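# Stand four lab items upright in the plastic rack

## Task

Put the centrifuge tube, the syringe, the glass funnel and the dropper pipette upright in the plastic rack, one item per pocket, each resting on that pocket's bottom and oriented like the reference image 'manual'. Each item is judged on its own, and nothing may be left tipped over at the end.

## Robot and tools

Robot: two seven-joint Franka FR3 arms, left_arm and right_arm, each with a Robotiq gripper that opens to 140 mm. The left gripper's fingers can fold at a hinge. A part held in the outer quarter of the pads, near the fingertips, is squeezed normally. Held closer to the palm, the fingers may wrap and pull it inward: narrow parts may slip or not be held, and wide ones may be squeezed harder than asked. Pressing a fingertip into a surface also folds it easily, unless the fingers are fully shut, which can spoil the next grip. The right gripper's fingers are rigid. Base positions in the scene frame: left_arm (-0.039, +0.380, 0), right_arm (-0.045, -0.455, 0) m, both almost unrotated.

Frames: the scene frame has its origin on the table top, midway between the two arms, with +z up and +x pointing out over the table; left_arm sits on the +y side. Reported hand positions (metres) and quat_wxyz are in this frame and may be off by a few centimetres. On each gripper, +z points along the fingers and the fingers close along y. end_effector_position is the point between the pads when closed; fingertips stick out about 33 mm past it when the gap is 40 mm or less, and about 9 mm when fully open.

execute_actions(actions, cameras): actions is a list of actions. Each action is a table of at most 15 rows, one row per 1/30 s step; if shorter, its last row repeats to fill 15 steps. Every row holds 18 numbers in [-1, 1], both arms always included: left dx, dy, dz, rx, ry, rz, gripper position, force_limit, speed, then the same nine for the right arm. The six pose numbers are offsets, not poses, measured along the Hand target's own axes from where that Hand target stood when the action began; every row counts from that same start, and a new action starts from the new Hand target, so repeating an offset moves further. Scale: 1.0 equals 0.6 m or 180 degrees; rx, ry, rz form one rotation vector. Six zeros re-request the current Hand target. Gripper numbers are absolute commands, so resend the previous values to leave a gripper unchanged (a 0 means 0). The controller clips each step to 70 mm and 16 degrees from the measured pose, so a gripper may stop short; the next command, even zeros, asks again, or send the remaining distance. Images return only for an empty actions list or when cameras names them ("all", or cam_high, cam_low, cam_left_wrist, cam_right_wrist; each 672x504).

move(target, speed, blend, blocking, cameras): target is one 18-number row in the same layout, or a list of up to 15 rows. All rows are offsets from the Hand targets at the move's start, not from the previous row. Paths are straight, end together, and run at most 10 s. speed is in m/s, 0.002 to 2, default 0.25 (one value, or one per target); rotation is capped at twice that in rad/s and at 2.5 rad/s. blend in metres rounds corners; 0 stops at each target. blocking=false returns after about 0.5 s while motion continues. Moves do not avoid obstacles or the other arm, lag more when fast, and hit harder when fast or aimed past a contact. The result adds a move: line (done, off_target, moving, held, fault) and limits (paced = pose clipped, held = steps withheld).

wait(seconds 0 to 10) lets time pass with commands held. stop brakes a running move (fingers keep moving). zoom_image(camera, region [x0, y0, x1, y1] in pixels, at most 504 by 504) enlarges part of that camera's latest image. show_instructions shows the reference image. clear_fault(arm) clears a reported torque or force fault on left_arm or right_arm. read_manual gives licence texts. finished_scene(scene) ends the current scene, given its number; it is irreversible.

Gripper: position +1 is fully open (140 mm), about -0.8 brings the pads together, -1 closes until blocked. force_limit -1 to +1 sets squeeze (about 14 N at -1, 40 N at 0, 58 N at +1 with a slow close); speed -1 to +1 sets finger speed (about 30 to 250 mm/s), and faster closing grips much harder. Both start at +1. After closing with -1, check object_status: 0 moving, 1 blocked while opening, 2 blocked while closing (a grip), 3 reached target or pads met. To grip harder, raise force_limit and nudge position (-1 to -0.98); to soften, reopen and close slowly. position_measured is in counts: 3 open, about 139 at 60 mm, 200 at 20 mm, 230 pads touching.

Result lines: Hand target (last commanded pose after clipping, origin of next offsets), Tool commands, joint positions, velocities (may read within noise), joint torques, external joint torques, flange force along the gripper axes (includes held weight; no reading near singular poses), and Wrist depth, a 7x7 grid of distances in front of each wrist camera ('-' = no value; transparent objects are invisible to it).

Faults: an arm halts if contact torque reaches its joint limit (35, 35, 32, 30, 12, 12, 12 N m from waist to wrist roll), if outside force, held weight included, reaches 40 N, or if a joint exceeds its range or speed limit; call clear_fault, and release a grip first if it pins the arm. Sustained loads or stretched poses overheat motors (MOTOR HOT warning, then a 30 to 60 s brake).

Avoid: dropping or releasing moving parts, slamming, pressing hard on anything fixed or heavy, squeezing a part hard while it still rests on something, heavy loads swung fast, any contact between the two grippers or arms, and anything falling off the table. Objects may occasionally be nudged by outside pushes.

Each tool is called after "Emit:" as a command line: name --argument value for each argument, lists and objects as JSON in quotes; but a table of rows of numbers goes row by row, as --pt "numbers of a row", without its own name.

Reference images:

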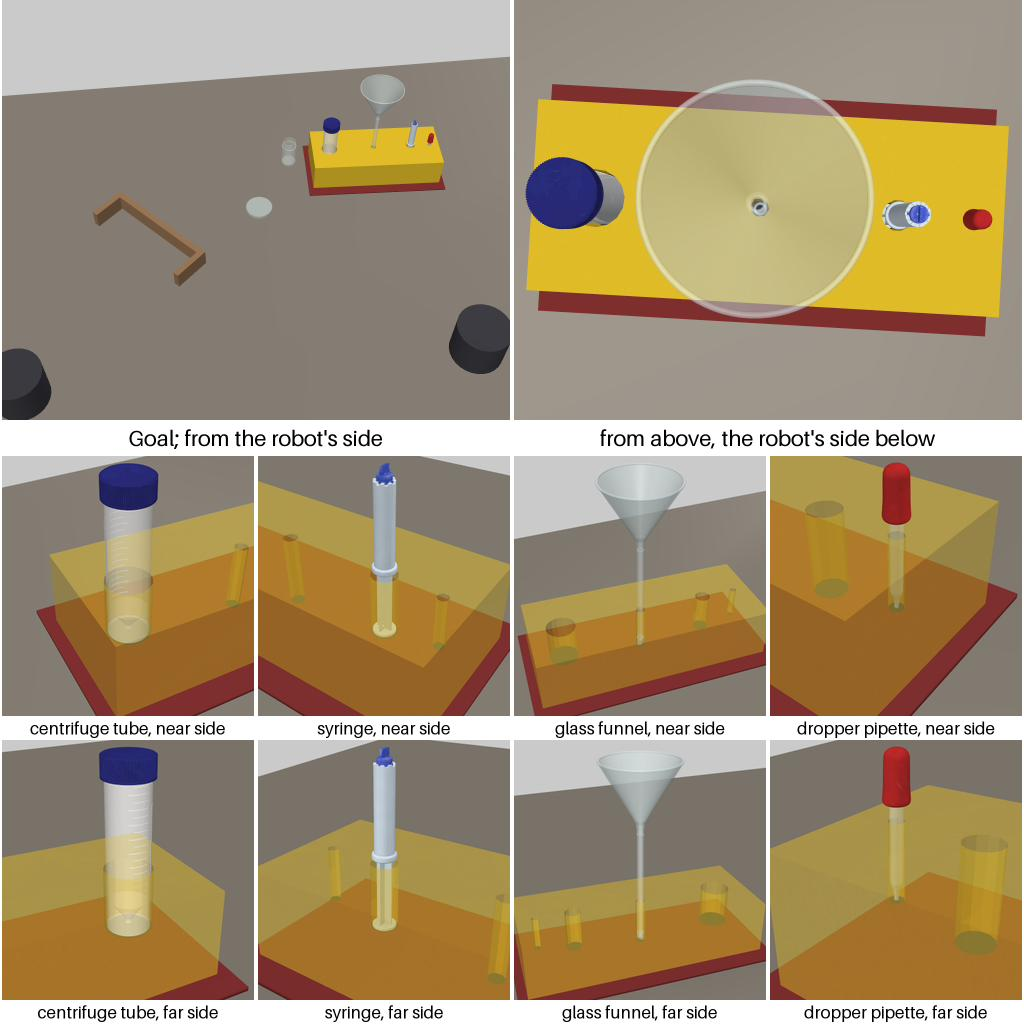

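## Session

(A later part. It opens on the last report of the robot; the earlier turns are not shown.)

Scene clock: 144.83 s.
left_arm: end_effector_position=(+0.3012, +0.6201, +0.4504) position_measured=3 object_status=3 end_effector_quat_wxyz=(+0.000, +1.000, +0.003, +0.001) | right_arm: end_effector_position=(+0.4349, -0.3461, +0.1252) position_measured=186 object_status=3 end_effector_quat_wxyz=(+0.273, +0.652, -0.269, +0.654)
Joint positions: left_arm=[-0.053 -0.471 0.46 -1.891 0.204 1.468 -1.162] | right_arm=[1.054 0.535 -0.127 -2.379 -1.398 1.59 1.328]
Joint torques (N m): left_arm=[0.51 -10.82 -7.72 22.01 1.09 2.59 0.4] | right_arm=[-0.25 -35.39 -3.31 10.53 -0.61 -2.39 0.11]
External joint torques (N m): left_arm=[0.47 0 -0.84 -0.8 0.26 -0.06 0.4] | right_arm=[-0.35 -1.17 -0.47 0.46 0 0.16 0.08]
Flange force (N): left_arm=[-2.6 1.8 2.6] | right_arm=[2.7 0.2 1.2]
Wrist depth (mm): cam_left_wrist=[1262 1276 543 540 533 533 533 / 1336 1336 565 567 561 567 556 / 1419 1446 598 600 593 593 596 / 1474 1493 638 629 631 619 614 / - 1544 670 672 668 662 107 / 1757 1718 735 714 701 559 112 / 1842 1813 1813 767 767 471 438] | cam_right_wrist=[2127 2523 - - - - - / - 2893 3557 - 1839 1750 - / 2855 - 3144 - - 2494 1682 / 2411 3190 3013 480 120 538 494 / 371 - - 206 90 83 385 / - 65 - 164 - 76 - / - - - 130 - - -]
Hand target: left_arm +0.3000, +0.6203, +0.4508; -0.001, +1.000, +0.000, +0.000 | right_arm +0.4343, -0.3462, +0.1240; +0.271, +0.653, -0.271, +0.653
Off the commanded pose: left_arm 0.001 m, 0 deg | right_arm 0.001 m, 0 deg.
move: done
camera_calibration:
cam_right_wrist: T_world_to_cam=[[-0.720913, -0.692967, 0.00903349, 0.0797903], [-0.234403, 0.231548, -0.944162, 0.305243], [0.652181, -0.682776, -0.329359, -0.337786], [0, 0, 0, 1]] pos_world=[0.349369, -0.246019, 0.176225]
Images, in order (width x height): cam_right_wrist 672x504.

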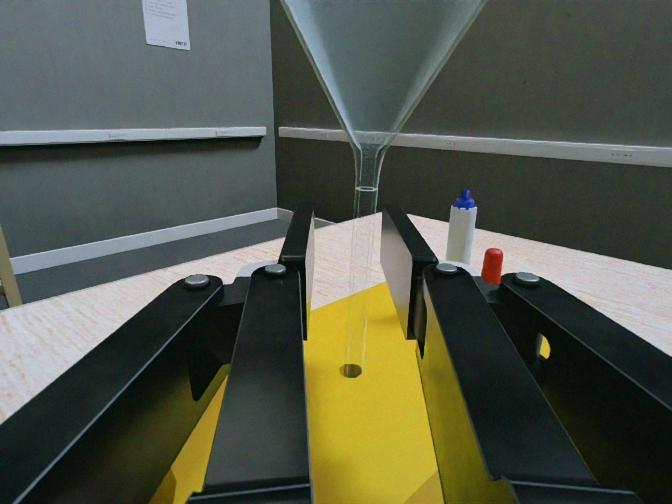

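Emit:
move --pt "0 0 0 0 0 0 1 1 1 0 0.005 0 0 0 0 -0.45 -0.5 -0.6" --pt "0 0 0 0 0 0 1 1 1 0 0.006 -0.17 0 0 0 -0.45 -0.5 -0.6" --pt "0 0 0 0 0 0 1 1 1 0.3 0.006 -0.17 0 0 0 -0.45 -0.5 -0.6" --speed '[0.05,0.12,0.3]' --blend '[0.002,0.01,0]' --cameras '["cam_high","cam_right_wrist"]'

Emit:
zoom_image --camera "cam_high" --region '[340, 170, 460, 270]'

Emit:
zoom_image --camera "cam_high" --region '[130, 190, 290, 310]'

Scene clock: 148.63 s.
left_arm: end_effector_position=(+0.3012, +0.6201, +0.4504) position_measured=3 object_status=3 end_effector_quat_wxyz=(+0.000, +1.000, +0.003, +0.001) | right_arm: end_effector_position=(+0.3597, -0.2765, +0.3025) position_measured=186 object_status=3 end_effector_quat_wxyz=(+0.268, +0.653, -0.275, +0.653)
Joint positions: left_arm=[-0.053 -0.471 0.46 -1.891 0.204 1.468 -1.162] | right_arm=[1.199 0.08 -0.007 -2.44 -1.225 1.338 1]
Joint velocities: left_arm=[within noise] | right_arm=[0 0 0 0 0.001 -0.001 -0.006]
Joint torques (N m): left_arm=[0.45 -10.81 -7.69 22.01 1.07 2.58 0.45] | right_arm=[-0.05 -28.81 -0.59 17.02 -1.82 -2.39 -0.41]
External joint torques (N m): left_arm=[0.47 0.17 -0.67 -0.93 0.25 -0.08 0.45] | right_arm=[-0.03 -1.15 -0.36 0.05 -0.29 -0.21 -0.44]
Flange force (N): left_arm=[-2.3 1.3 2.8] | right_arm=[3.9 1.6 1.8]
Wrist depth (mm): cam_left_wrist=[1283 1291 544 536 533 538 536 / 1368 1368 570 565 567 563 555 / 1446 1419 595 601 595 598 595 / 1474 1493 633 626 636 612 614 / - 1576 666 674 666 656 108 / 1731 1731 725 712 699 559 112 / 1828 1857 1813 772 759 468 442] | cam_right_wrist=[2009 2237 3287 - - - - / - - - - 2893 - - / 2583 2583 3056 - - - 1937 / 2583 3013 3238 2781 116 - - / - - - 642 90 83 - / - 65 - 551 - 76 - / - - - - - - -]
Hand target: left_arm +0.3000, +0.6203, +0.4508; -0.001, +1.000, +0.000, +0.000 | right_arm +0.3596, -0.2765, +0.3039; +0.271, +0.653, -0.271, +0.653
Off the commanded pose: left_arm 0.001 m, 0 deg | right_arm 0.001 m, 1 deg.
move: done; blend cut to 0.0015 m at target 1
camera_calibration:
cam_right_wrist: T_world_to_cam=[[-0.722967, -0.690868, -0.00445196, 0.0775734], [-0.230721, 0.247505, -0.941015, 0.441088], [0.651219, -0.679296, -0.338336, -0.178772], [0, 0, 0, 1]] pos_world=[0.274271, -0.177017, 0.354931]
Images, in order (width x height): cam_high 672x504, cam_right_wrist 672x504.

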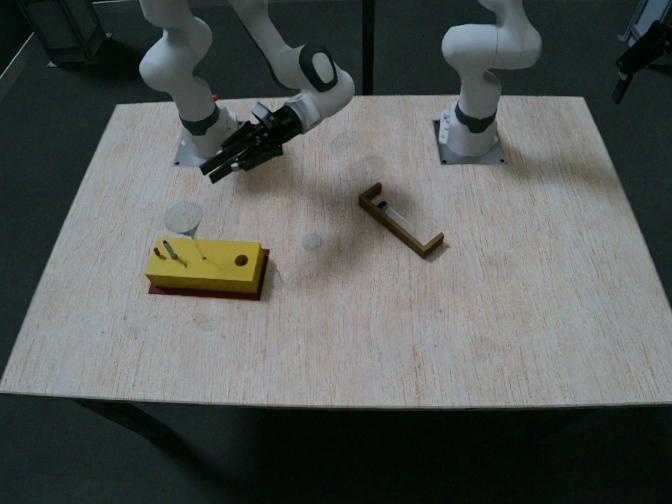

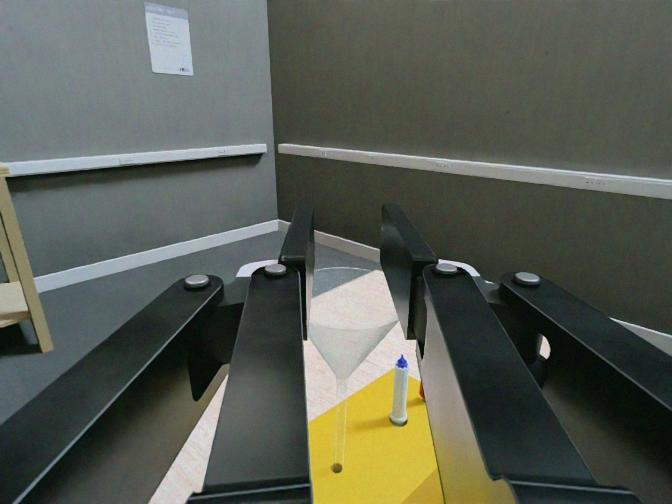

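Scaled by 4.200 from the camera's 672x504 image, which has a finer 960x720 frame.

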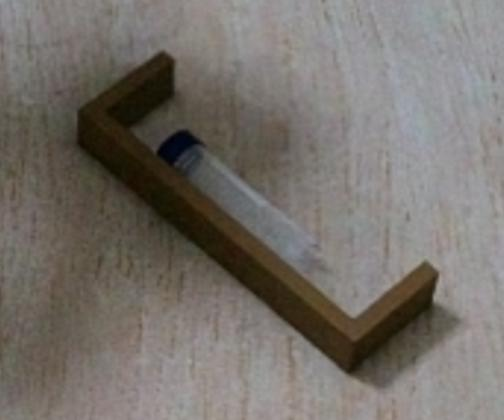

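Scaled by 3.150 from the camera's 672x504 image, which has a finer 960x720 frame.

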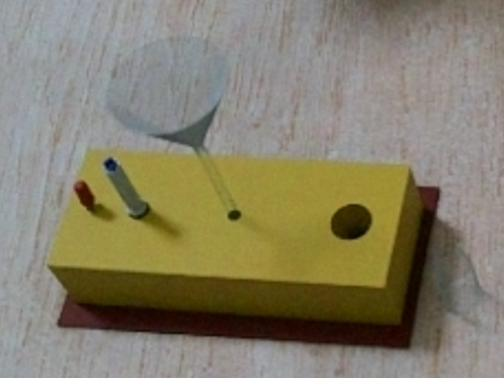

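Emit:
move --pt "0 0 0 0 0 0 1 1 1 0 -0.1532 -0.1532 0.1954 -0.4718 -0.1954 1 -0.5 -0.3" --pt "0 0 0 0 0 0 1 1 1 -0.1732 -0.4265 -0.574 -0.3849 -0.3849 0.3849 1 -0.5 -0.3" --speed '[0.45,0.45]' --blend '[0.03,0]' --cameras '["cam_high","cam_right_wrist"]'

Scene clock: 156.67 s.
left_arm: end_effector_position=(+0.3012, +0.6201, +0.4504) position_measured=3 object_status=3 end_effector_quat_wxyz=(+0.000, +1.000, +0.003, +0.001) | right_arm: end_effector_position=(+0.2982, +0.1482, +0.2003) position_measured=3 object_status=3 end_effector_quat_wxyz=(+0.002, -0.387, +0.922, -0.001)
Joint positions: left_arm=[-0.053 -0.471 0.46 -1.891 0.204 1.468 -1.162] | right_arm=[1.842 0.803 -1.155 -1.421 0.731 1.758 1.454]
Joint velocities: left_arm=[within noise] | right_arm=[0.001 0 0 -0.002 0 0 0.005]
Joint torques (N m): left_arm=[0.52 -10.84 -7.73 21.96 1.1 2.6 0.37] | right_arm=[-0.58 -41.44 -21.31 19.78 1.07 2.22 0.15]
External joint torques (N m): left_arm=[0.44 0.13 -0.86 -0.89 0.26 -0.04 0.37] | right_arm=[-0.6 -0.03 -1.35 1 0.28 -0.25 0.16]
Flange force (N): left_arm=[-2.4 1.8 2.8] | right_arm=[-6.2 1.0 -3.0]
Wrist depth (mm): cam_left_wrist=[1269 1276 538 540 538 534 535 / 1376 1344 570 571 561 564 556 / 1410 1419 595 600 593 596 592 / 1483 1464 638 631 629 617 614 / - 1554 670 672 674 656 107 / 1771 1744 732 718 707 560 112 / 1842 1799 1857 769 767 470 442] | cam_right_wrist=[292 292 292 292 297 297 299 / 309 309 310 309 314 314 313 / 326 329 331 328 332 334 334 / 337 143 352 353 353 345 346 / - 368 374 367 375 389 105 / 407 402 403 404 406 406 412 / 428 434 436 442 439 443 -]
Hand target: left_arm +0.3000, +0.6203, +0.4508; -0.001, +1.000, +0.000, +0.000 | right_arm +0.2978, +0.1481, +0.2000; +0.000, -0.382, +0.924, +0.000
Off the commanded pose: left_arm 0.001 m, 0 deg | right_arm 0.000 m, 1 deg.
move: done; limits=paced
camera_calibration:
cam_right_wrist: T_world_to_cam=[[-0.716637, 0.697253, 0.0164117, 0.114298], [0.660462, 0.670886, 0.337197, -0.358932], [0.224101, 0.252487, -0.941291, 0.225206], [0, 0, 0, 1]] pos_world=[0.268502, 0.104246, 0.331139]
Images, in order (width x height): cam_high 672x504, cam_right_wrist 672x504.

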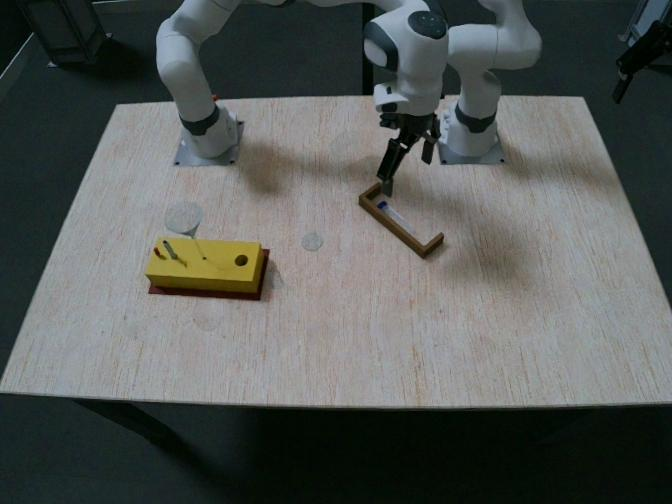

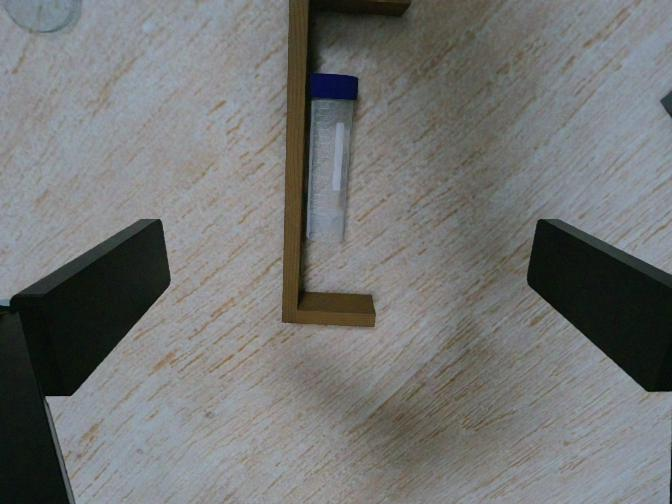

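Emit:
zoom_image --camera "cam_right_wrist" --region '[260, 0, 430, 130]'

Emit:
zoom_image --camera "cam_right_wrist" --region '[260, 200, 430, 330]'

Scaled by 2.965 from the camera's 672x504 image, which has a finer 960x720 frame.

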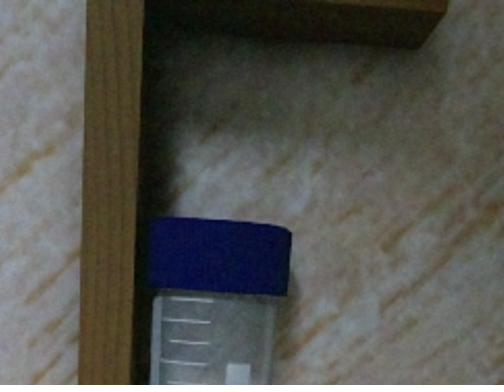

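Scaled by 2.965 from the camera's 672x504 image, which has a finer 960x720 frame.

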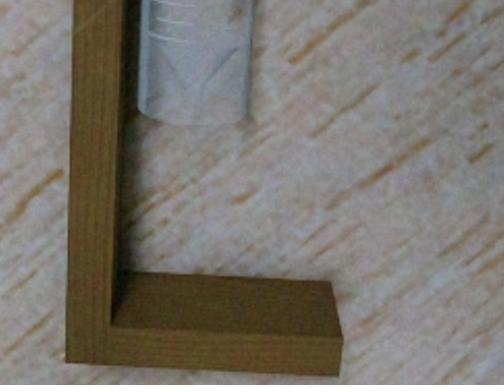

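Emit:
move --pt "0 0 0 0 0 0 1 1 1 0.1625 -0.0583 0.1667 0 0 0.0183 -0.325 -0.5 -0.3" --pt "0 0 0 0 0 0 1 1 1 0.1625 -0.0583 0.255 0 0 0.0183 -0.325 -0.5 -0.3" --speed '[0.25,0.12]' --blend '[0.02,0]' --cameras '["cam_high","cam_right_wrist"]'

Scene clock: 161.97 s.
left_arm: end_effector_position=(+0.3012, +0.6201, +0.4504) position_measured=3 object_status=3 end_effector_quat_wxyz=(+0.000, +1.000, +0.003, +0.001) | right_arm: end_effector_position=(+0.2528, +0.0536, +0.0468) position_measured=170 object_status=3 end_effector_quat_wxyz=(-0.001, -0.352, +0.936, -0.002)
Joint positions: left_arm=[-0.053 -0.471 0.46 -1.891 0.204 1.468 -1.162] | right_arm=[2.089 0.765 -1.148 -2.007 0.866 2.166 1.346]
Joint velocities: left_arm=[within noise] | right_arm=[0 0.001 0.001 0 0.001 0.004 -0.006]
Joint torques (N m): left_arm=[0.46 -10.85 -7.78 21.97 1.1 2.59 0.37] | right_arm=[-0.62 -32.54 -21.1 17.31 0.66 2.61 -0.4]
External joint torques (N m): left_arm=[0.42 0.1 -0.86 -0.92 0.26 -0.07 0.37] | right_arm=[-0.57 -1.16 -0.43 0.53 0 0.15 -0.4]
Flange force (N): left_arm=[-2.6 1.9 2.9] | right_arm=[-1.0 -1.4 -1.1]
Wrist depth (mm): cam_left_wrist=[1283 1262 543 545 533 535 536 / 1360 1360 565 567 565 561 559 / 1428 1402 596 595 593 587 598 / 1483 1474 629 638 628 619 614 / - 1598 670 666 668 662 108 / 1771 1705 716 714 709 559 112 / 1785 1828 1828 762 762 472 440] | cam_right_wrist=[157 157 158 158 158 159 160 / 166 166 167 168 168 169 169 / 176 176 177 173 143 143 179 / 187 187 182 183 124 188 191 / - 90 92 197 90 90 198 / - 71 - 213 - - 74 / - - - 230 - - -]
Hand target: left_arm +0.3000, +0.6203, +0.4508; -0.001, +1.000, +0.000, +0.000 | right_arm +0.2536, +0.0545, +0.0469; +0.000, -0.355, +0.935, +0.000
Off the commanded pose: left_arm 0.001 m, 0 deg | right_arm 0.001 m, 0 deg.
move: done
camera_calibration:
cam_right_wrist: T_world_to_cam=[[-0.662679, 0.748727, 0.0162451, 0.13381], [0.710038, 0.621244, 0.331515, -0.223306], [0.238122, 0.231223, -0.94331, 0.112562], [0, 0, 0, 1]] pos_world=[0.220425, 0.0125136, 0.178036]
Images, in order (width x height): cam_high 672x504, cam_right_wrist 672x504.

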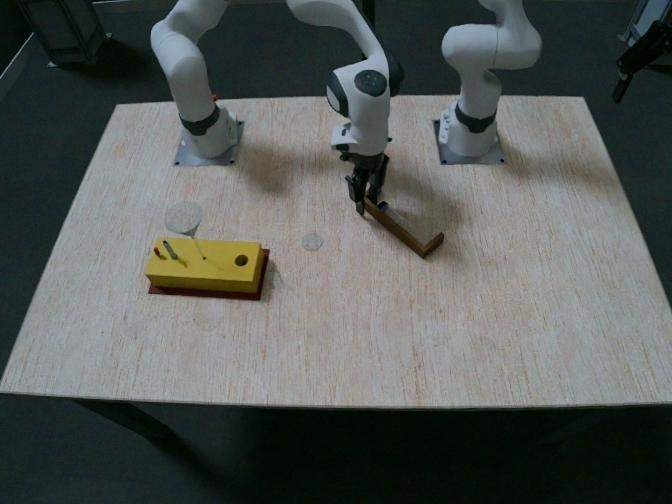

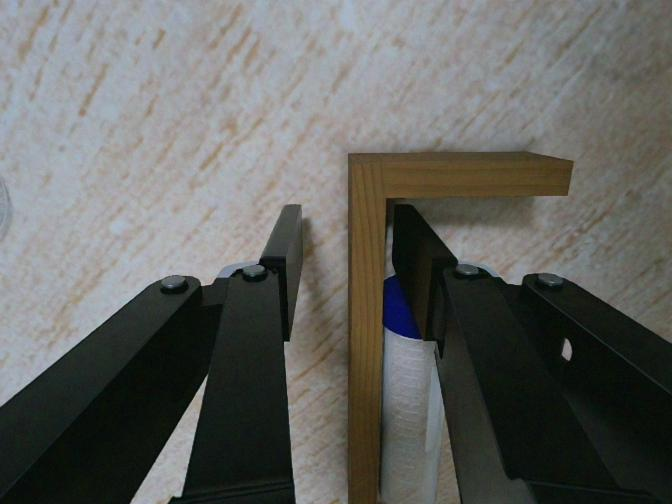

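Emit:
move --pt "0 0 0 0 0 0 1 1 1 0 0.0105 0 0 0 0 -0.325 -0.5 -0.3" --pt "0 0 0 0 0 0 1 1 1 0 0.0106 0 0 0 0 -1 -0.8 -1" --pt "0 0 0 0 0 0 1 1 1 0 -0.0395 0 0 0 0 -1 -0.8 -1" --pt "0 0 0 0 0 0 1 1 1 0 -0.0396 0 0 0 0 -0.325 -0.5 -0.3" --pt "0 0 0 0 0 0 1 1 1 0 -0.0396 -0.1 0 0 0 -0.325 -0.5 -0.3" --speed '[0.05,0.05,0.08,0.05,0.25]' --cameras '["cam_high","cam_right_wrist"]'

Scene clock: 167.50 s.
left_arm: end_effector_position=(+0.3012, +0.6201, +0.4504) position_measured=3 object_status=3 end_effector_quat_wxyz=(+0.000, +1.000, +0.003, +0.001) | right_arm: end_effector_position=(+0.2703, +0.0373, +0.1071) position_measured=170 object_status=3 end_effector_quat_wxyz=(+0.002, -0.358, +0.934, +0.002)
Joint positions: left_arm=[-0.053 -0.471 0.46 -1.891 0.204 1.468 -1.162] | right_arm=[2.156 0.689 -1.291 -2.016 0.781 2.087 1.332]
Joint velocities: left_arm=[within noise] | right_arm=[-0.001 0.001 0 0 0.001 -0.003 0.002]
Joint torques (N m): left_arm=[0.48 -10.81 -7.67 21.98 1.11 2.58 0.4] | right_arm=[0.45 -26.68 -21.35 18.91 0.63 2.27 0.15]
External joint torques (N m): left_arm=[0.47 0.12 -0.72 -0.86 0.28 -0.06 0.4] | right_arm=[0.41 0.13 -1.49 0.56 -0.07 -0.2 0.15]
Flange force (N): left_arm=[-2.4 1.4 2.7] | right_arm=[2.6 0.4 -4.4]
Wrist depth (mm): cam_left_wrist=[1262 1255 539 538 534 535 534 / 1368 1352 570 564 564 570 561 / 1410 1402 600 595 601 598 592 / 1483 1464 633 626 631 619 616 / - 1587 672 678 674 662 107 / 1705 1718 728 709 709 560 112 / 1828 1828 1828 762 764 474 439] | cam_right_wrist=[209 210 210 212 212 213 214 / 222 222 222 225 226 225 228 / 235 236 236 237 204 240 241 / 249 250 245 252 125 251 257 / - 90 92 272 90 89 267 / - 71 - 291 - - 74 / - - - 315 - - -]
Hand target: left_arm +0.3000, +0.6203, +0.4508; -0.001, +1.000, +0.000, +0.000 | right_arm +0.2693, +0.0367, +0.1070; +0.000, -0.355, +0.935, +0.000
Off the commanded pose: left_arm 0.001 m, 0 deg | right_arm 0.001 m, 0 deg.
move: done; target 4's new numbers were sent with right_arm's hand 0.030 m and 2 deg from that target
camera_calibration:
cam_right_wrist: T_world_to_cam=[[-0.671909, 0.740337, 0.0209578, 0.158979], [0.701581, 0.627159, 0.338313, -0.244315], [0.237322, 0.242019, -0.9408, 0.168483], [0, 0, 0, 1]] pos_world=[0.238242, -0.00524985, 0.237832]
Images, in order (width x height): cam_high 672x504, cam_right_wrist 672x504.

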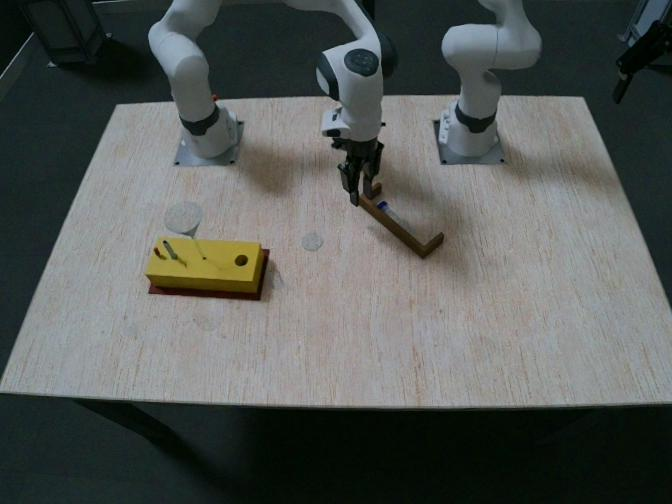

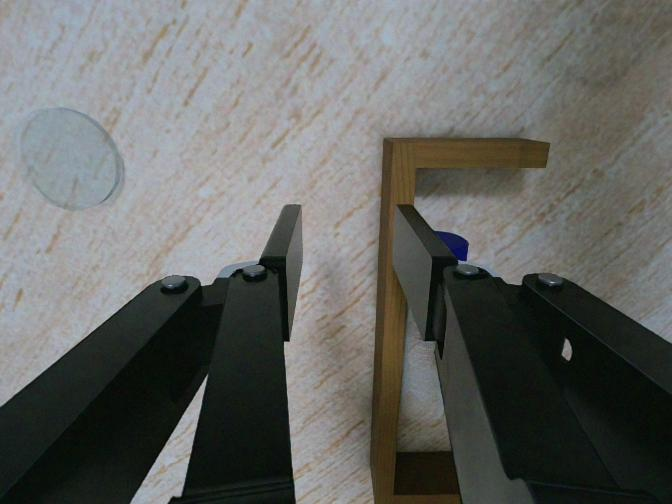

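Emit:
move --pt "0 0 0 0 0 0 1 1 1 -0.1371 0.0929 -0.055 0 0 -0.5022 1 -0.5 0" --speed 0.45 --cameras '["cam_right_wrist"]'

Scene clock: 172.37 s.
left_arm: end_effector_position=(+0.3012, +0.6201, +0.4504) position_measured=3 object_status=3 end_effector_quat_wxyz=(+0.000, +1.000, +0.003, +0.001) | right_arm: end_effector_position=(+0.2936, +0.1337, +0.1392) position_measured=3 object_status=3 end_effector_quat_wxyz=(-0.001, +0.911, -0.411, +0.000)
Joint positions: left_arm=[-0.053 -0.471 0.46 -1.891 0.204 1.468 -1.162] | right_arm=[1.567 0.557 -0.636 -1.613 0.363 2.052 0.115]
Joint velocities: left_arm=[within noise] | right_arm=[0.001 -0.002 0 0 0 0.001 -0.006]
Joint torques (N m): left_arm=[0.43 -10.82 -7.71 21.96 1.08 2.6 0.43] | right_arm=[-0.58 -45.47 -10.37 24.14 0.35 2.33 -0.45]
External joint torques (N m): left_arm=[0.49 0.04 -0.66 -0.87 0.27 -0.05 0.43] | right_arm=[-0.53 -1.6 -0.46 1 -0.31 -0.24 -0.45]
Flange force (N): left_arm=[-2.6 1.4 2.8] | right_arm=[1.0 -1.2 -3.3]
Wrist depth (mm): cam_left_wrist=[1269 1276 540 540 535 533 534 / 1328 1328 573 563 561 563 555 / 1419 1428 603 595 593 596 590 / 1474 1446 636 626 631 617 614 / - 1598 672 676 666 658 107 / 1680 1757 721 716 701 563 112 / 1828 1842 1873 777 764 471 443] | cam_right_wrist=[233 234 236 237 239 241 242 / 248 248 251 253 255 257 257 / 262 230 267 265 268 265 274 / 273 143 285 286 288 245 285 / - 299 303 309 308 311 105 / 327 325 328 330 335 338 338 / 350 351 353 355 364 364 -]
Hand target: left_arm +0.3000, +0.6203, +0.4508; -0.001, +1.000, +0.000, +0.000 | right_arm +0.2938, +0.1330, +0.1400; +0.000, +0.914, -0.407, +0.000
Off the commanded pose: left_arm 0.001 m, 0 deg | right_arm 0.001 m, 1 deg.
move: done; limits=paced
camera_calibration:
cam_right_wrist: T_world_to_cam=[[-0.746511, -0.665164, 0.0167131, 0.312966], [-0.622533, 0.707093, 0.335368, 0.0465174], [-0.234893, 0.239952, -0.941939, 0.30901], [0, 0, 0, 1]] pos_world=[0.335175, 0.101134, 0.270238]
Images, in order (width x height): cam_right_wrist 672x504.

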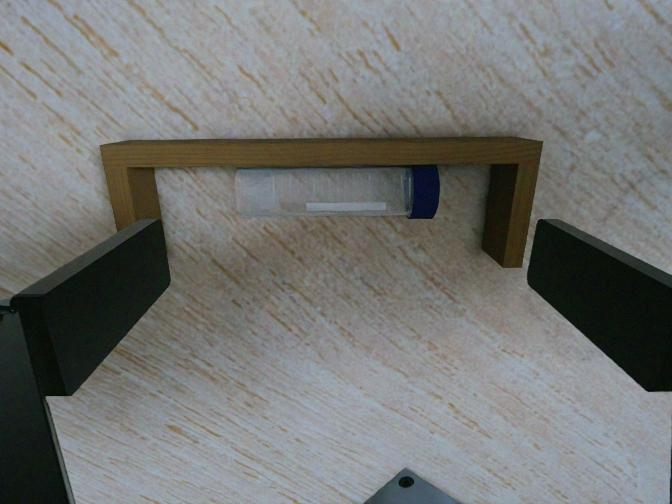

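Emit:
move --target '[0,0,0,0,0,0,1,1,1,0,0,0.1083,0,0,0,1,-0.5,0]' --speed 0.2 --cameras '["cam_right_wrist"]'

Emit:
zoom_image --camera "cam_right_wrist" --region '[140, 90, 560, 290]'

Scene clock: 175.63 s.
left_arm: end_effector_position=(+0.3012, +0.6201, +0.4504) position_measured=3 object_status=3 end_effector_quat_wxyz=(+0.000, +1.000, +0.003, +0.001) | right_arm: end_effector_position=(+0.2929, +0.1312, +0.0739) position_measured=3 object_status=3 end_effector_quat_wxyz=(+0.003, +0.912, -0.410, +0.001)
Joint positions: left_arm=[-0.053 -0.471 0.46 -1.891 0.204 1.468 -1.162] | right_arm=[1.539 0.635 -0.589 -1.66 0.406 2.164 0.085]
Joint velocities: left_arm=[within noise] | right_arm=[-0.001 0 0.003 -0.002 0 0.005 -0.005]
Joint torques (N m): left_arm=[0.52 -10.82 -7.8 21.98 1.08 2.6 0.42] | right_arm=[-0.63 -47.12 -10.82 22.88 0.61 2.76 -0.49]
External joint torques (N m): left_arm=[0.52 0.08 -0.82 -0.88 0.25 -0.05 0.42] | right_arm=[-0.85 -1.58 -0.51 0.66 -0.01 0.21 -0.49]
Flange force (N): left_arm=[-2.6 1.7 2.8] | right_arm=[2.0 0.2 -1.9]
Wrist depth (mm): cam_left_wrist=[1269 1262 535 538 540 534 531 / 1360 1360 564 570 573 561 560 / 1437 1419 600 596 589 592 595 / 1474 1483 633 633 629 614 611 / - 1533 672 664 666 660 108 / 1705 1705 721 712 705 560 112 / 1828 1873 1828 769 759 473 442] | cam_right_wrist=[176 177 179 180 181 182 184 / 186 187 189 190 192 194 196 / 163 194 195 197 180 190 205 / 171 143 213 216 217 214 179 / - 224 228 232 235 236 105 / 245 243 246 249 252 254 257 / 261 262 265 269 273 275 -]
Hand target: left_arm +0.3000, +0.6203, +0.4508; -0.001, +1.000, +0.000, +0.000 | right_arm +0.2938, +0.1330, +0.0750; +0.000, +0.914, -0.407, +0.000
Off the commanded pose: left_arm 0.001 m, 0 deg | right_arm 0.002 m, 1 deg.
move: done
camera_calibration:
cam_right_wrist: T_world_to_cam=[[-0.744003, -0.667765, 0.0234315, 0.311059], [-0.624629, 0.707538, 0.330497, 0.0706766], [-0.237273, 0.231255, -0.943516, 0.249884], [0, 0, 0, 1]] pos_world=[0.334866, 0.0999211, 0.205123]
Images, in order (width x height): cam_right_wrist 672x504.

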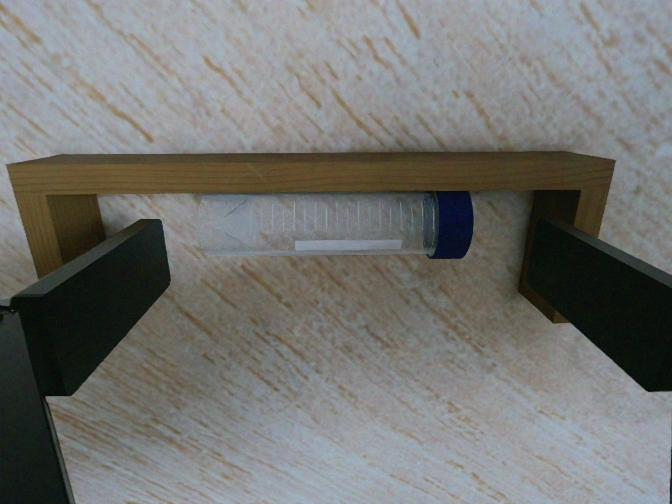

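Scaled by 1.200 from the camera's 672x504 image, which has a finer 960x720 frame.

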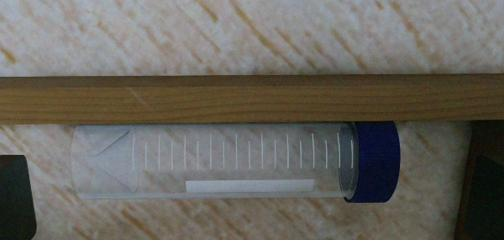

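Emit:
move --pt "0 0 0 0 0 0 1 1 1 -0.0033 -0.0058 0.0792 0 0 0 1 -0.5 0" --pt "0 0 0 0 0 0 1 1 1 -0.0033 -0.0058 0.0793 0 0 0 -1 -1 -1" --speed 0.1 --cameras '["cam_right_wrist"]'

Scene clock: 180.60 s.
left_arm: end_effector_position=(+0.3012, +0.6201, +0.4504) position_measured=3 object_status=3 end_effector_quat_wxyz=(+0.000, +1.000, +0.003, +0.001) | right_arm: end_effector_position=(+0.2940, +0.1355, +0.0265) position_measured=37 object_status=2 end_effector_quat_wxyz=(+0.002, +0.912, -0.410, +0.000)
Joint positions: left_arm=[-0.053 -0.471 0.46 -1.891 0.204 1.468 -1.162] | right_arm=[1.502 0.713 -0.539 -1.653 0.441 2.238 0.068]
Joint torques (N m): left_arm=[0.47 -10.83 -7.76 21.97 1.08 2.6 0.4] | right_arm=[-0.57 -48.67 -11.45 22.25 0.58 2.71 -0.33]
External joint torques (N m): left_arm=[0.45 0.11 -0.82 -0.89 0.26 -0.05 0.4] | right_arm=[-0.54 -1.21 -0.74 0.78 -0.01 0.14 -0.33]
Flange force (N): left_arm=[-2.5 1.7 2.8] | right_arm=[1.1 -0.8 -1.9]
Wrist depth (mm): cam_left_wrist=[1283 1255 540 539 536 538 535 / 1352 1328 571 570 567 570 556 / 1428 1419 600 598 600 589 593 / 1513 1446 635 631 636 614 612 / - 1587 674 674 668 662 108 / 1771 1718 721 714 701 561 112 / 1842 1873 1857 767 767 473 442] | cam_right_wrist=[135 135 137 137 139 140 141 / 142 143 144 146 147 148 149 / 118 118 120 121 122 123 124 / 159 134 163 164 164 131 139 / - 114 177 177 180 178 98 / - 186 188 190 193 196 - / - 202 203 206 208 211 -]
Hand target: left_arm +0.3000, +0.6203, +0.4508; -0.001, +1.000, +0.000, +0.000 | right_arm +0.2951, +0.1368, +0.0274; +0.000, +0.914, -0.407, +0.000
Off the commanded pose: left_arm 0.001 m, 0 deg | right_arm 0.002 m, 0 deg.
move: done
camera_calibration:
cam_right_wrist: T_world_to_cam=[[-0.743749, -0.668076, 0.0226525, 0.315806], [-0.624634, 0.706656, 0.332369, 0.0840879], [-0.238055, 0.233049, -0.942877, 0.204403], [0, 0, 0, 1]] pos_world=[0.336064, 0.103925, 0.157625]
Images, in order (width x height): cam_right_wrist 672x504.

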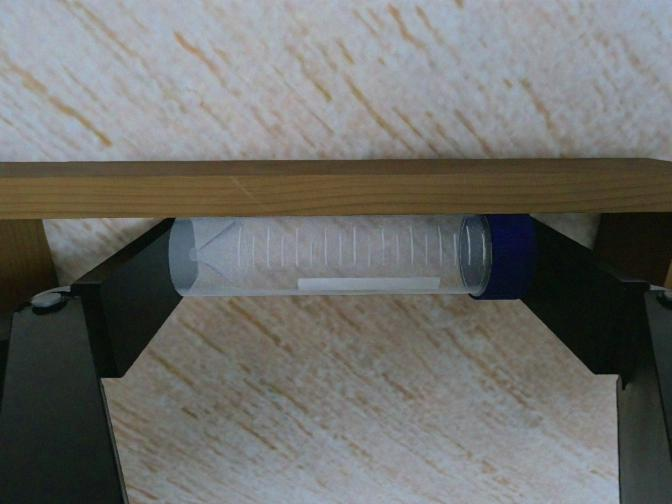

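Emit:
move --pt "0 0 0 0 0 0 1 1 1 0 0 -0.1 0 0 0 -1 -1 -1" --pt "0 0 0 0 0 0 1 1 1 0.1935 0.2755 -0.1 0 0 0 -1 -1 -1" --pt "0 0 0 0 0 0 1 1 1 0.1935 0.2755 -0.008 0 0 0 -1 -1 -1" --speed '[0.12,0.25,0.12]' --blend '[0.015,0.02,0]' --cameras '["cam_right_wrist","cam_low"]'

Scene clock: 185.13 s.
left_arm: end_effector_position=(+0.3012, +0.6201, +0.4504) position_measured=3 object_status=3 end_effector_quat_wxyz=(+0.000, +1.000, +0.003, +0.001) | right_arm: end_effector_position=(+0.2487, -0.0616, +0.0317) position_measured=37 object_status=2 end_effector_quat_wxyz=(+0.002, +0.912, -0.409, +0.000)
Joint positions: left_arm=[-0.053 -0.471 0.46 -1.891 0.204 1.468 -1.162] | right_arm=[1.654 0.208 -0.705 -2.421 0.244 2.562 0.029]
Joint velocities: left_arm=[within noise] | right_arm=[0.001 0 0 0.001 0 0.001 -0.007]
Joint torques (N m): left_arm=[0.44 -10.79 -7.76 21.98 1.08 2.59 0.39] | right_arm=[-0.58 -26.96 -4.19 19.96 0.71 2.69 -0.33]
External joint torques (N m): left_arm=[0.46 0.03 -0.79 -0.83 0.26 -0.06 0.39] | right_arm=[-0.57 -0.1 -0.31 0.89 0.3 0.11 -0.33]
Flange force (N): left_arm=[-2.6 1.7 2.7] | right_arm=[0.9 -4.6 2.1]
Wrist depth (mm): cam_left_wrist=[1248 1276 544 539 535 533 538 / 1313 1352 565 570 568 564 561 / 1437 1428 593 598 596 596 596 / 1474 1493 636 628 633 619 612 / - 1598 672 674 670 666 107 / 1757 1692 723 712 712 559 112 / 1857 1828 1857 767 764 473 440] | cam_right_wrist=[140 141 142 144 144 146 147 / 149 149 150 152 153 155 155 / 158 159 161 161 163 164 166 / 166 133 170 170 171 131 173 / - 113 183 185 186 187 98 / - 190 193 198 202 203 - / - 167 174 216 217 220 -]
Hand target: left_arm +0.3000, +0.6203, +0.4508; -0.001, +1.000, +0.000, +0.000 | right_arm +0.2500, -0.0601, +0.0322; +0.000, +0.914, -0.407, +0.000
Off the commanded pose: left_arm 0.001 m, 0 deg | right_arm 0.002 m, 0 deg.
move: done
camera_calibration:
cam_right_wrist: T_world_to_cam=[[-0.743361, -0.668502, 0.0227858, 0.150211], [-0.625129, 0.706444, 0.33189, 0.193477], [-0.237966, 0.23247, -0.943043, 0.244379], [0, 0, 0, 1]] pos_world=[0.290763, -0.093075, 0.162825]
Images, in order (width x height): cam_low 672x504, cam_right_wrist 672x504.

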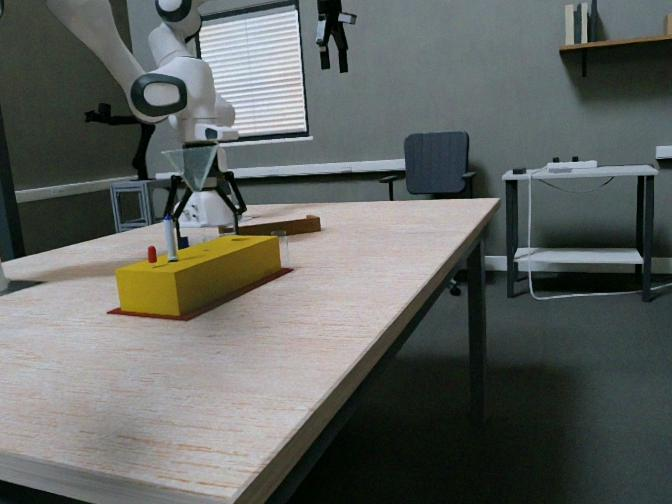

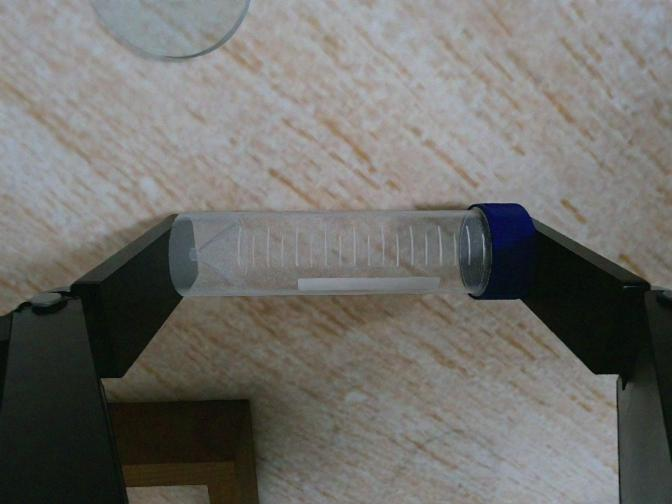

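Emit:
move --pt "0 0 0 0 0 0 1 1 1 0 0 0.0075 0 0 0 -1 -1 -1" --pt "0 0 0 0 0 0 1 1 1 0 0 0.0076 0 0 0 1 -0.5 -0.6" --pt "0 0 0 0 0 0 1 1 1 0 0 -0.08 0 0 0 1 -0.5 -0.6" --pt "0 0 0 0 0 0 1 1 1 0.002 0.0416 -0.163 0 0 0.5 -0.08 -0.5 0" --speed '[0.05,0.05,0.15,0.45]' --blend '[0,0,0.02,0]' --cameras '["cam_right_wrist"]'

Scene clock: 192.27 s.
left_arm: end_effector_position=(+0.3012, +0.6201, +0.4504) position_measured=3 object_status=3 end_effector_quat_wxyz=(+0.000, +1.000, +0.003, +0.001) | right_arm: end_effector_position=(+0.2320, -0.0767, +0.1309) position_measured=139 object_status=0 end_effector_quat_wxyz=(+0.000, -0.361, +0.933, +0.001)
Joint positions: left_arm=[-0.053 -0.471 0.46 -1.891 0.204 1.468 -1.162] | right_arm=[1.482 -0.131 -0.547 -2.449 -0.092 2.336 1.839]
Joint torques (N m): left_arm=[0.49 -10.81 -7.72 21.96 1.09 2.59 0.43] | right_arm=[-0.38 -22.35 1.41 22.09 0.32 2.4 0.14]
External joint torques (N m): left_arm=[0.45 0.05 -0.81 -0.84 0.26 -0.05 0.43] | right_arm=[-0.33 -0.26 -0.36 0.07 -0.29 -0.05 0.14]
Flange force (N): left_arm=[-2.5 1.6 2.7] | right_arm=[1.4 -0.9 -1.2]
Wrist depth (mm): cam_left_wrist=[1283 1283 536 535 535 536 534 / 1344 1352 568 567 564 565 556 / 1437 1446 596 595 589 595 590 / 1464 1446 635 633 631 621 616 / - 1565 670 676 662 672 107 / 1731 1705 723 714 709 563 112 / 1842 1828 1828 769 764 472 440] | cam_right_wrist=[230 231 231 232 233 233 236 / 243 243 246 245 247 247 248 / 257 260 260 259 261 262 264 / 275 272 139 276 147 276 281 / - - 286 296 288 84 89 / - - 318 319 321 - 77 / - - 343 344 - - -]
Hand target: left_arm +0.3000, +0.6203, +0.4508; -0.001, +1.000, +0.000, +0.000 | right_arm +0.2322, -0.0777, +0.1300; +0.000, -0.358, +0.934, +0.000
Off the commanded pose: left_arm 0.001 m, 0 deg | right_arm 0.001 m, 0 deg.
move: done; limits=paced
camera_calibration:
cam_right_wrist: T_world_to_cam=[[-0.676583, 0.736057, 0.0213628, 0.21786], [0.698415, 0.632248, 0.335379, -0.152483], [0.233351, 0.241832, -0.941841, 0.228641], [0, 0, 0, 1]] pos_world=[0.200543, -0.119243, 0.261829]
Images, in order (width x height): cam_right_wrist 672x504.

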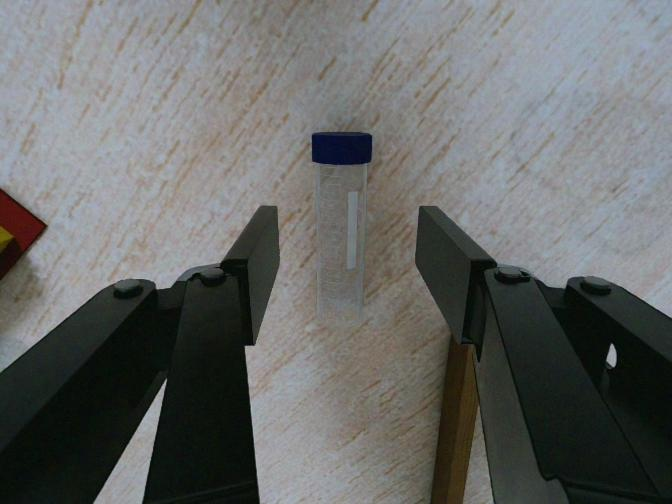

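Emit:
move --pt "0 0 0 0 0 0 1 1 1 0.005 0.0038 0.1508 0 0 0 -0.08 -0.5 0" --pt "0 0 0 0 0 0 1 1 1 0.005 0.0038 0.1509 0 0 0 -1 -0.5 -1" --speed '[0.12,0.05]' --cameras '["cam_right_wrist"]'

Scene clock: 196.20 s.
left_arm: end_effector_position=(+0.3012, +0.6201, +0.4504) position_measured=3 object_status=3 end_effector_quat_wxyz=(+0.000, +1.000, +0.003, +0.001) | right_arm: end_effector_position=(+0.2275, -0.0791, +0.0393) position_measured=185 object_status=0 end_effector_quat_wxyz=(-0.001, -0.357, +0.934, -0.001)
Joint positions: left_arm=[-0.053 -0.471 0.46 -1.891 0.204 1.468 -1.162] | right_arm=[1.485 0.087 -0.534 -2.515 0.081 2.586 1.728]
Joint torques (N m): left_arm=[0.44 -10.81 -7.69 22.02 1.09 2.57 0.44] | right_arm=[-0.44 -25.91 -1.71 19.53 0.72 2.59 -0.37]
External joint torques (N m): left_arm=[0.36 0.06 -0.86 -0.78 0.26 -0.07 0.45] | right_arm=[-0.52 0.23 -0.61 0.67 0.28 0.15 -0.37]
Flange force (N): left_arm=[-2.3 1.6 2.4] | right_arm=[-4.3 -1.2 2.3]
Wrist depth (mm): cam_left_wrist=[1283 1276 540 538 541 534 536 / 1313 1352 565 567 563 563 561 / 1419 1437 596 598 595 595 590 / 1474 1464 633 633 628 617 617 / - 1565 672 674 662 660 108 / 1744 1744 737 712 701 564 112 / 1842 1813 1857 769 759 472 440] | cam_right_wrist=[150 150 151 151 152 152 152 / 159 159 159 159 160 160 161 / 168 168 169 142 170 171 170 / 178 178 177 176 151 181 181 / 188 - - 189 90 84 191 / - 66 - 206 - 76 - / - - - 223 - - -]
Hand target: left_arm +0.3000, +0.6203, +0.4508; -0.001, +1.000, +0.000, +0.000 | right_arm +0.2285, -0.0780, +0.0394; +0.000, -0.358, +0.934, +0.000
Off the commanded pose: left_arm 0.001 m, 0 deg | right_arm 0.001 m, 0 deg.
move: done
camera_calibration:
cam_right_wrist: T_world_to_cam=[[-0.670058, 0.742116, 0.0169204, 0.217677], [0.703894, 0.627979, 0.331927, -0.118596], [0.235702, 0.23432, -0.943153, 0.142981], [0, 0, 0, 1]] pos_world=[0.195635, -0.120569, 0.170535]
Images, in order (width x height): cam_right_wrist 672x504.

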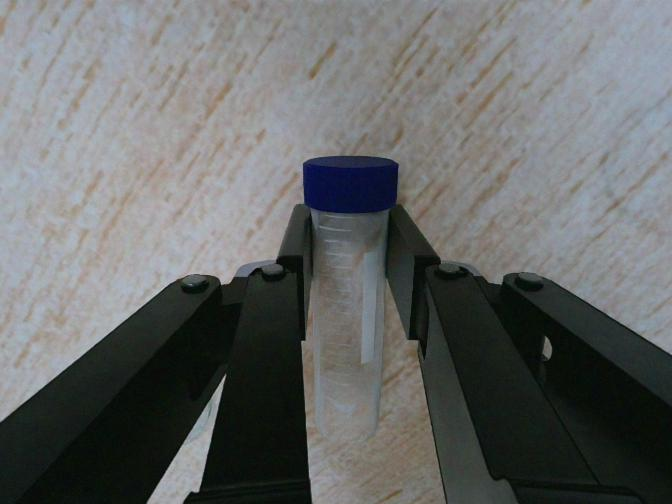

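Emit:
wait --seconds 0.6

Scene clock: 197.10 s.
left_arm: end_effector_position=(+0.3012, +0.6201, +0.4504) position_measured=3 object_status=3 end_effector_quat_wxyz=(+0.000, +1.000, +0.003, +0.001) | right_arm: end_effector_position=(+0.2275, -0.0791, +0.0393) position_measured=185 object_status=2 end_effector_quat_wxyz=(-0.001, -0.357, +0.934, -0.001)
Joint positions: left_arm=[-0.053 -0.471 0.46 -1.891 0.204 1.468 -1.162] | right_arm=[1.485 0.087 -0.534 -2.515 0.081 2.586 1.728]
Joint torques (N m): left_arm=[0.51 -10.78 -7.72 22 1.1 2.59 0.37] | right_arm=[-0.43 -25.87 -1.67 19.58 0.73 2.58 -0.33]
External joint torques (N m): left_arm=[0.51 0.12 -0.75 -0.86 0.27 -0.06 0.37] | right_arm=[-0.47 0.27 -0.53 0.74 0.29 0.14 -0.33]
Flange force (N): left_arm=[-2.4 1.5 2.7] | right_arm=[-4.6 -0.9 2.4]
Wrist depth (mm): cam_left_wrist=[1269 1276 541 538 535 536 531 / 1328 1336 567 563 565 561 555 / 1410 1402 596 598 595 596 590 / 1493 1474 635 626 635 612 611 / - 1609 676 676 668 658 107 / 1692 1692 718 718 705 559 112 / 1828 1799 1799 772 759 471 441] | cam_right_wrist=[150 150 151 151 152 152 152 / 159 159 160 159 160 160 160 / 168 168 169 142 169 170 171 / 179 179 177 176 150 180 181 / 188 - - 190 90 84 191 / - 66 - 207 - 76 - / - - - 222 - - -]
Hand target: left_arm +0.3000, +0.6203, +0.4508; -0.001, +1.000, +0.000, +0.000 | right_arm +0.2285, -0.0780, +0.0394; +0.000, -0.358, +0.934, +0.000
Tool commands: left_gripper/position=+1.0 left_gripper/force_limit=+1.0 left_gripper/speed=+1.0 right_gripper/position=-1.0 right_gripper/force_limit=-0.5 right_gripper/speed=-1.0
Off the commanded pose: left_arm 0.001 m, 0 deg | right_arm 0.001 m, 0 deg.
wait: 0.60 s; at rest from the start

Emit:
move --pt "0 0 0 0 0 0 1 1 1 0 0 -0.38 0 0 0 -1 -0.5 -1" --pt "0 0 0 0 0 0 1 1 1 -0.0842 -0.2352 -0.4343 0 0 -0.769 -1 -0.5 -1" --pt "0 0 0 0 0 0 1 1 1 -0.0608 -0.2367 -0.4343 0.3988 0.3758 -0.3988 -1 -0.5 -1" --speed '[0.25,0.45,0.45]' --blend '[0.06,0.03,0]' --cameras '["cam_right_wrist","cam_high","cam_low"]'

Scene clock: 204.47 s.
left_arm: end_effector_position=(+0.3012, +0.6201, +0.4504) position_measured=3 object_status=3 end_effector_quat_wxyz=(+0.000, +1.000, +0.003, +0.001) | right_arm: end_effector_position=(+0.3513, -0.1589, +0.2998) position_measured=185 object_status=2 end_effector_quat_wxyz=(+0.270, +0.656, -0.264, +0.653)
Joint positions: left_arm=[-0.053 -0.471 0.46 -1.891 0.204 1.468 -1.162] | right_arm=[2.113 0.5 -0.892 -2.111 -0.958 1.517 0.781]
Joint torques (N m): left_arm=[0.46 -10.77 -7.71 21.97 1.1 2.59 0.43] | right_arm=[0.36 -27.66 -13.05 17.87 -1.67 -1.97 0.12]
External joint torques (N m): left_arm=[0.45 0 -0.81 -0.76 0.28 -0.04 0.43] | right_arm=[0.22 0.41 -1.32 0.89 0.2 -0.11 0.08]
Flange force (N): left_arm=[-2.5 1.6 2.5] | right_arm=[0.6 -2.5 -1.2]
Wrist depth (mm): cam_left_wrist=[1269 1262 535 533 538 539 534 / 1328 1336 563 571 564 561 561 / 1428 1437 600 598 595 592 589 / 1503 1483 635 631 635 617 617 / - 1565 678 674 664 655 108 / 1757 1731 732 718 707 557 112 / 1828 1813 1842 767 764 472 439] | cam_right_wrist=[- - 3806 - 2358 - - / - - 2746 - - 2170 - / 2047 2614 3190 138 2438 - - / 2438 2893 3557 149 112 - - / - - - 608 90 84 - / - 66 - 423 - 76 - / - - - 337 - - -]
Hand target: left_arm +0.3000, +0.6203, +0.4508; -0.001, +1.000, +0.000, +0.000 | right_arm +0.3504, -0.1591, +0.3001; +0.268, +0.654, -0.268, +0.655
Off the commanded pose: left_arm 0.001 m, 0 deg | right_arm 0.001 m, 1 deg.
move: done; limits=paced
camera_calibration:
cam_right_wrist: T_world_to_cam=[[-0.713167, -0.700847, 0.014403, 0.142071], [-0.243855, 0.228774, -0.942442, 0.409448], [0.657213, -0.67563, -0.334059, -0.0970772], [0, 0, 0, 1]] pos_world=[0.264966, -0.0596894, 0.351405]
Images, in order (width x height): cam_high 672x504, cam_low 672x504, cam_right_wrist 672x504.

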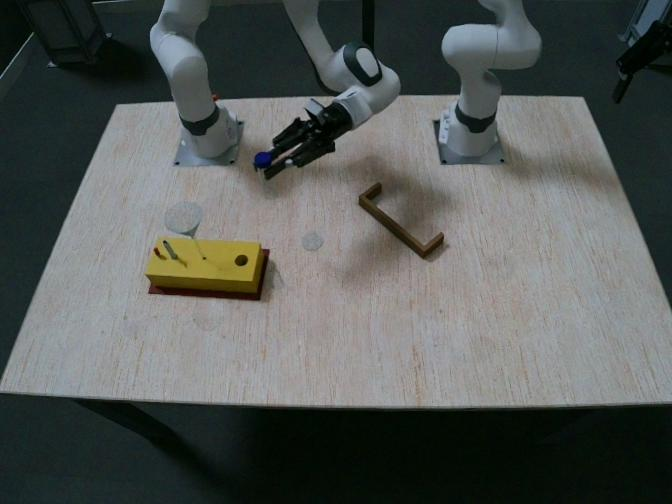

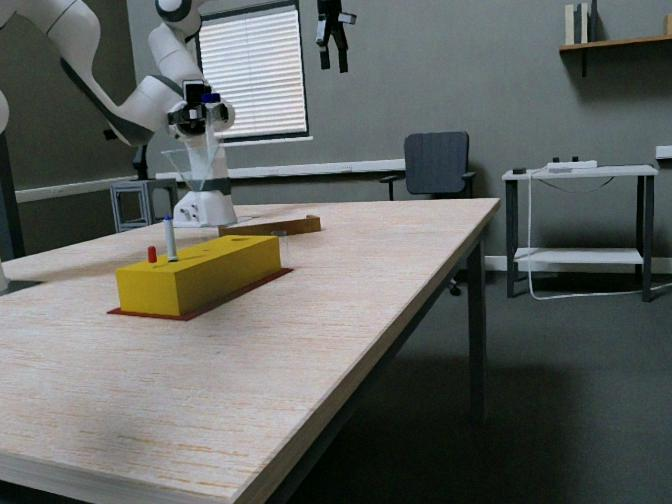

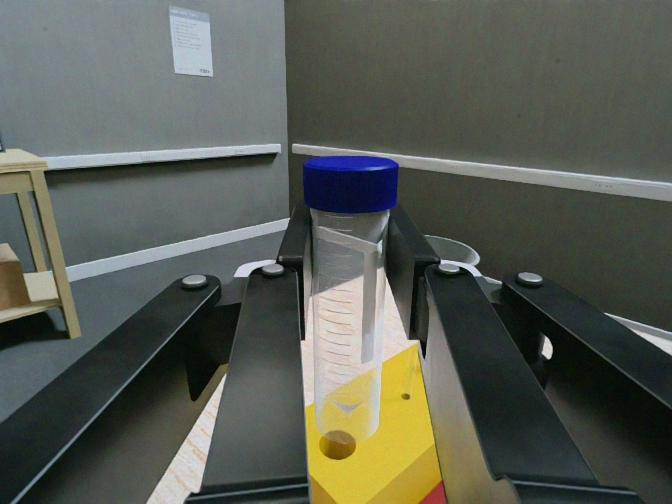

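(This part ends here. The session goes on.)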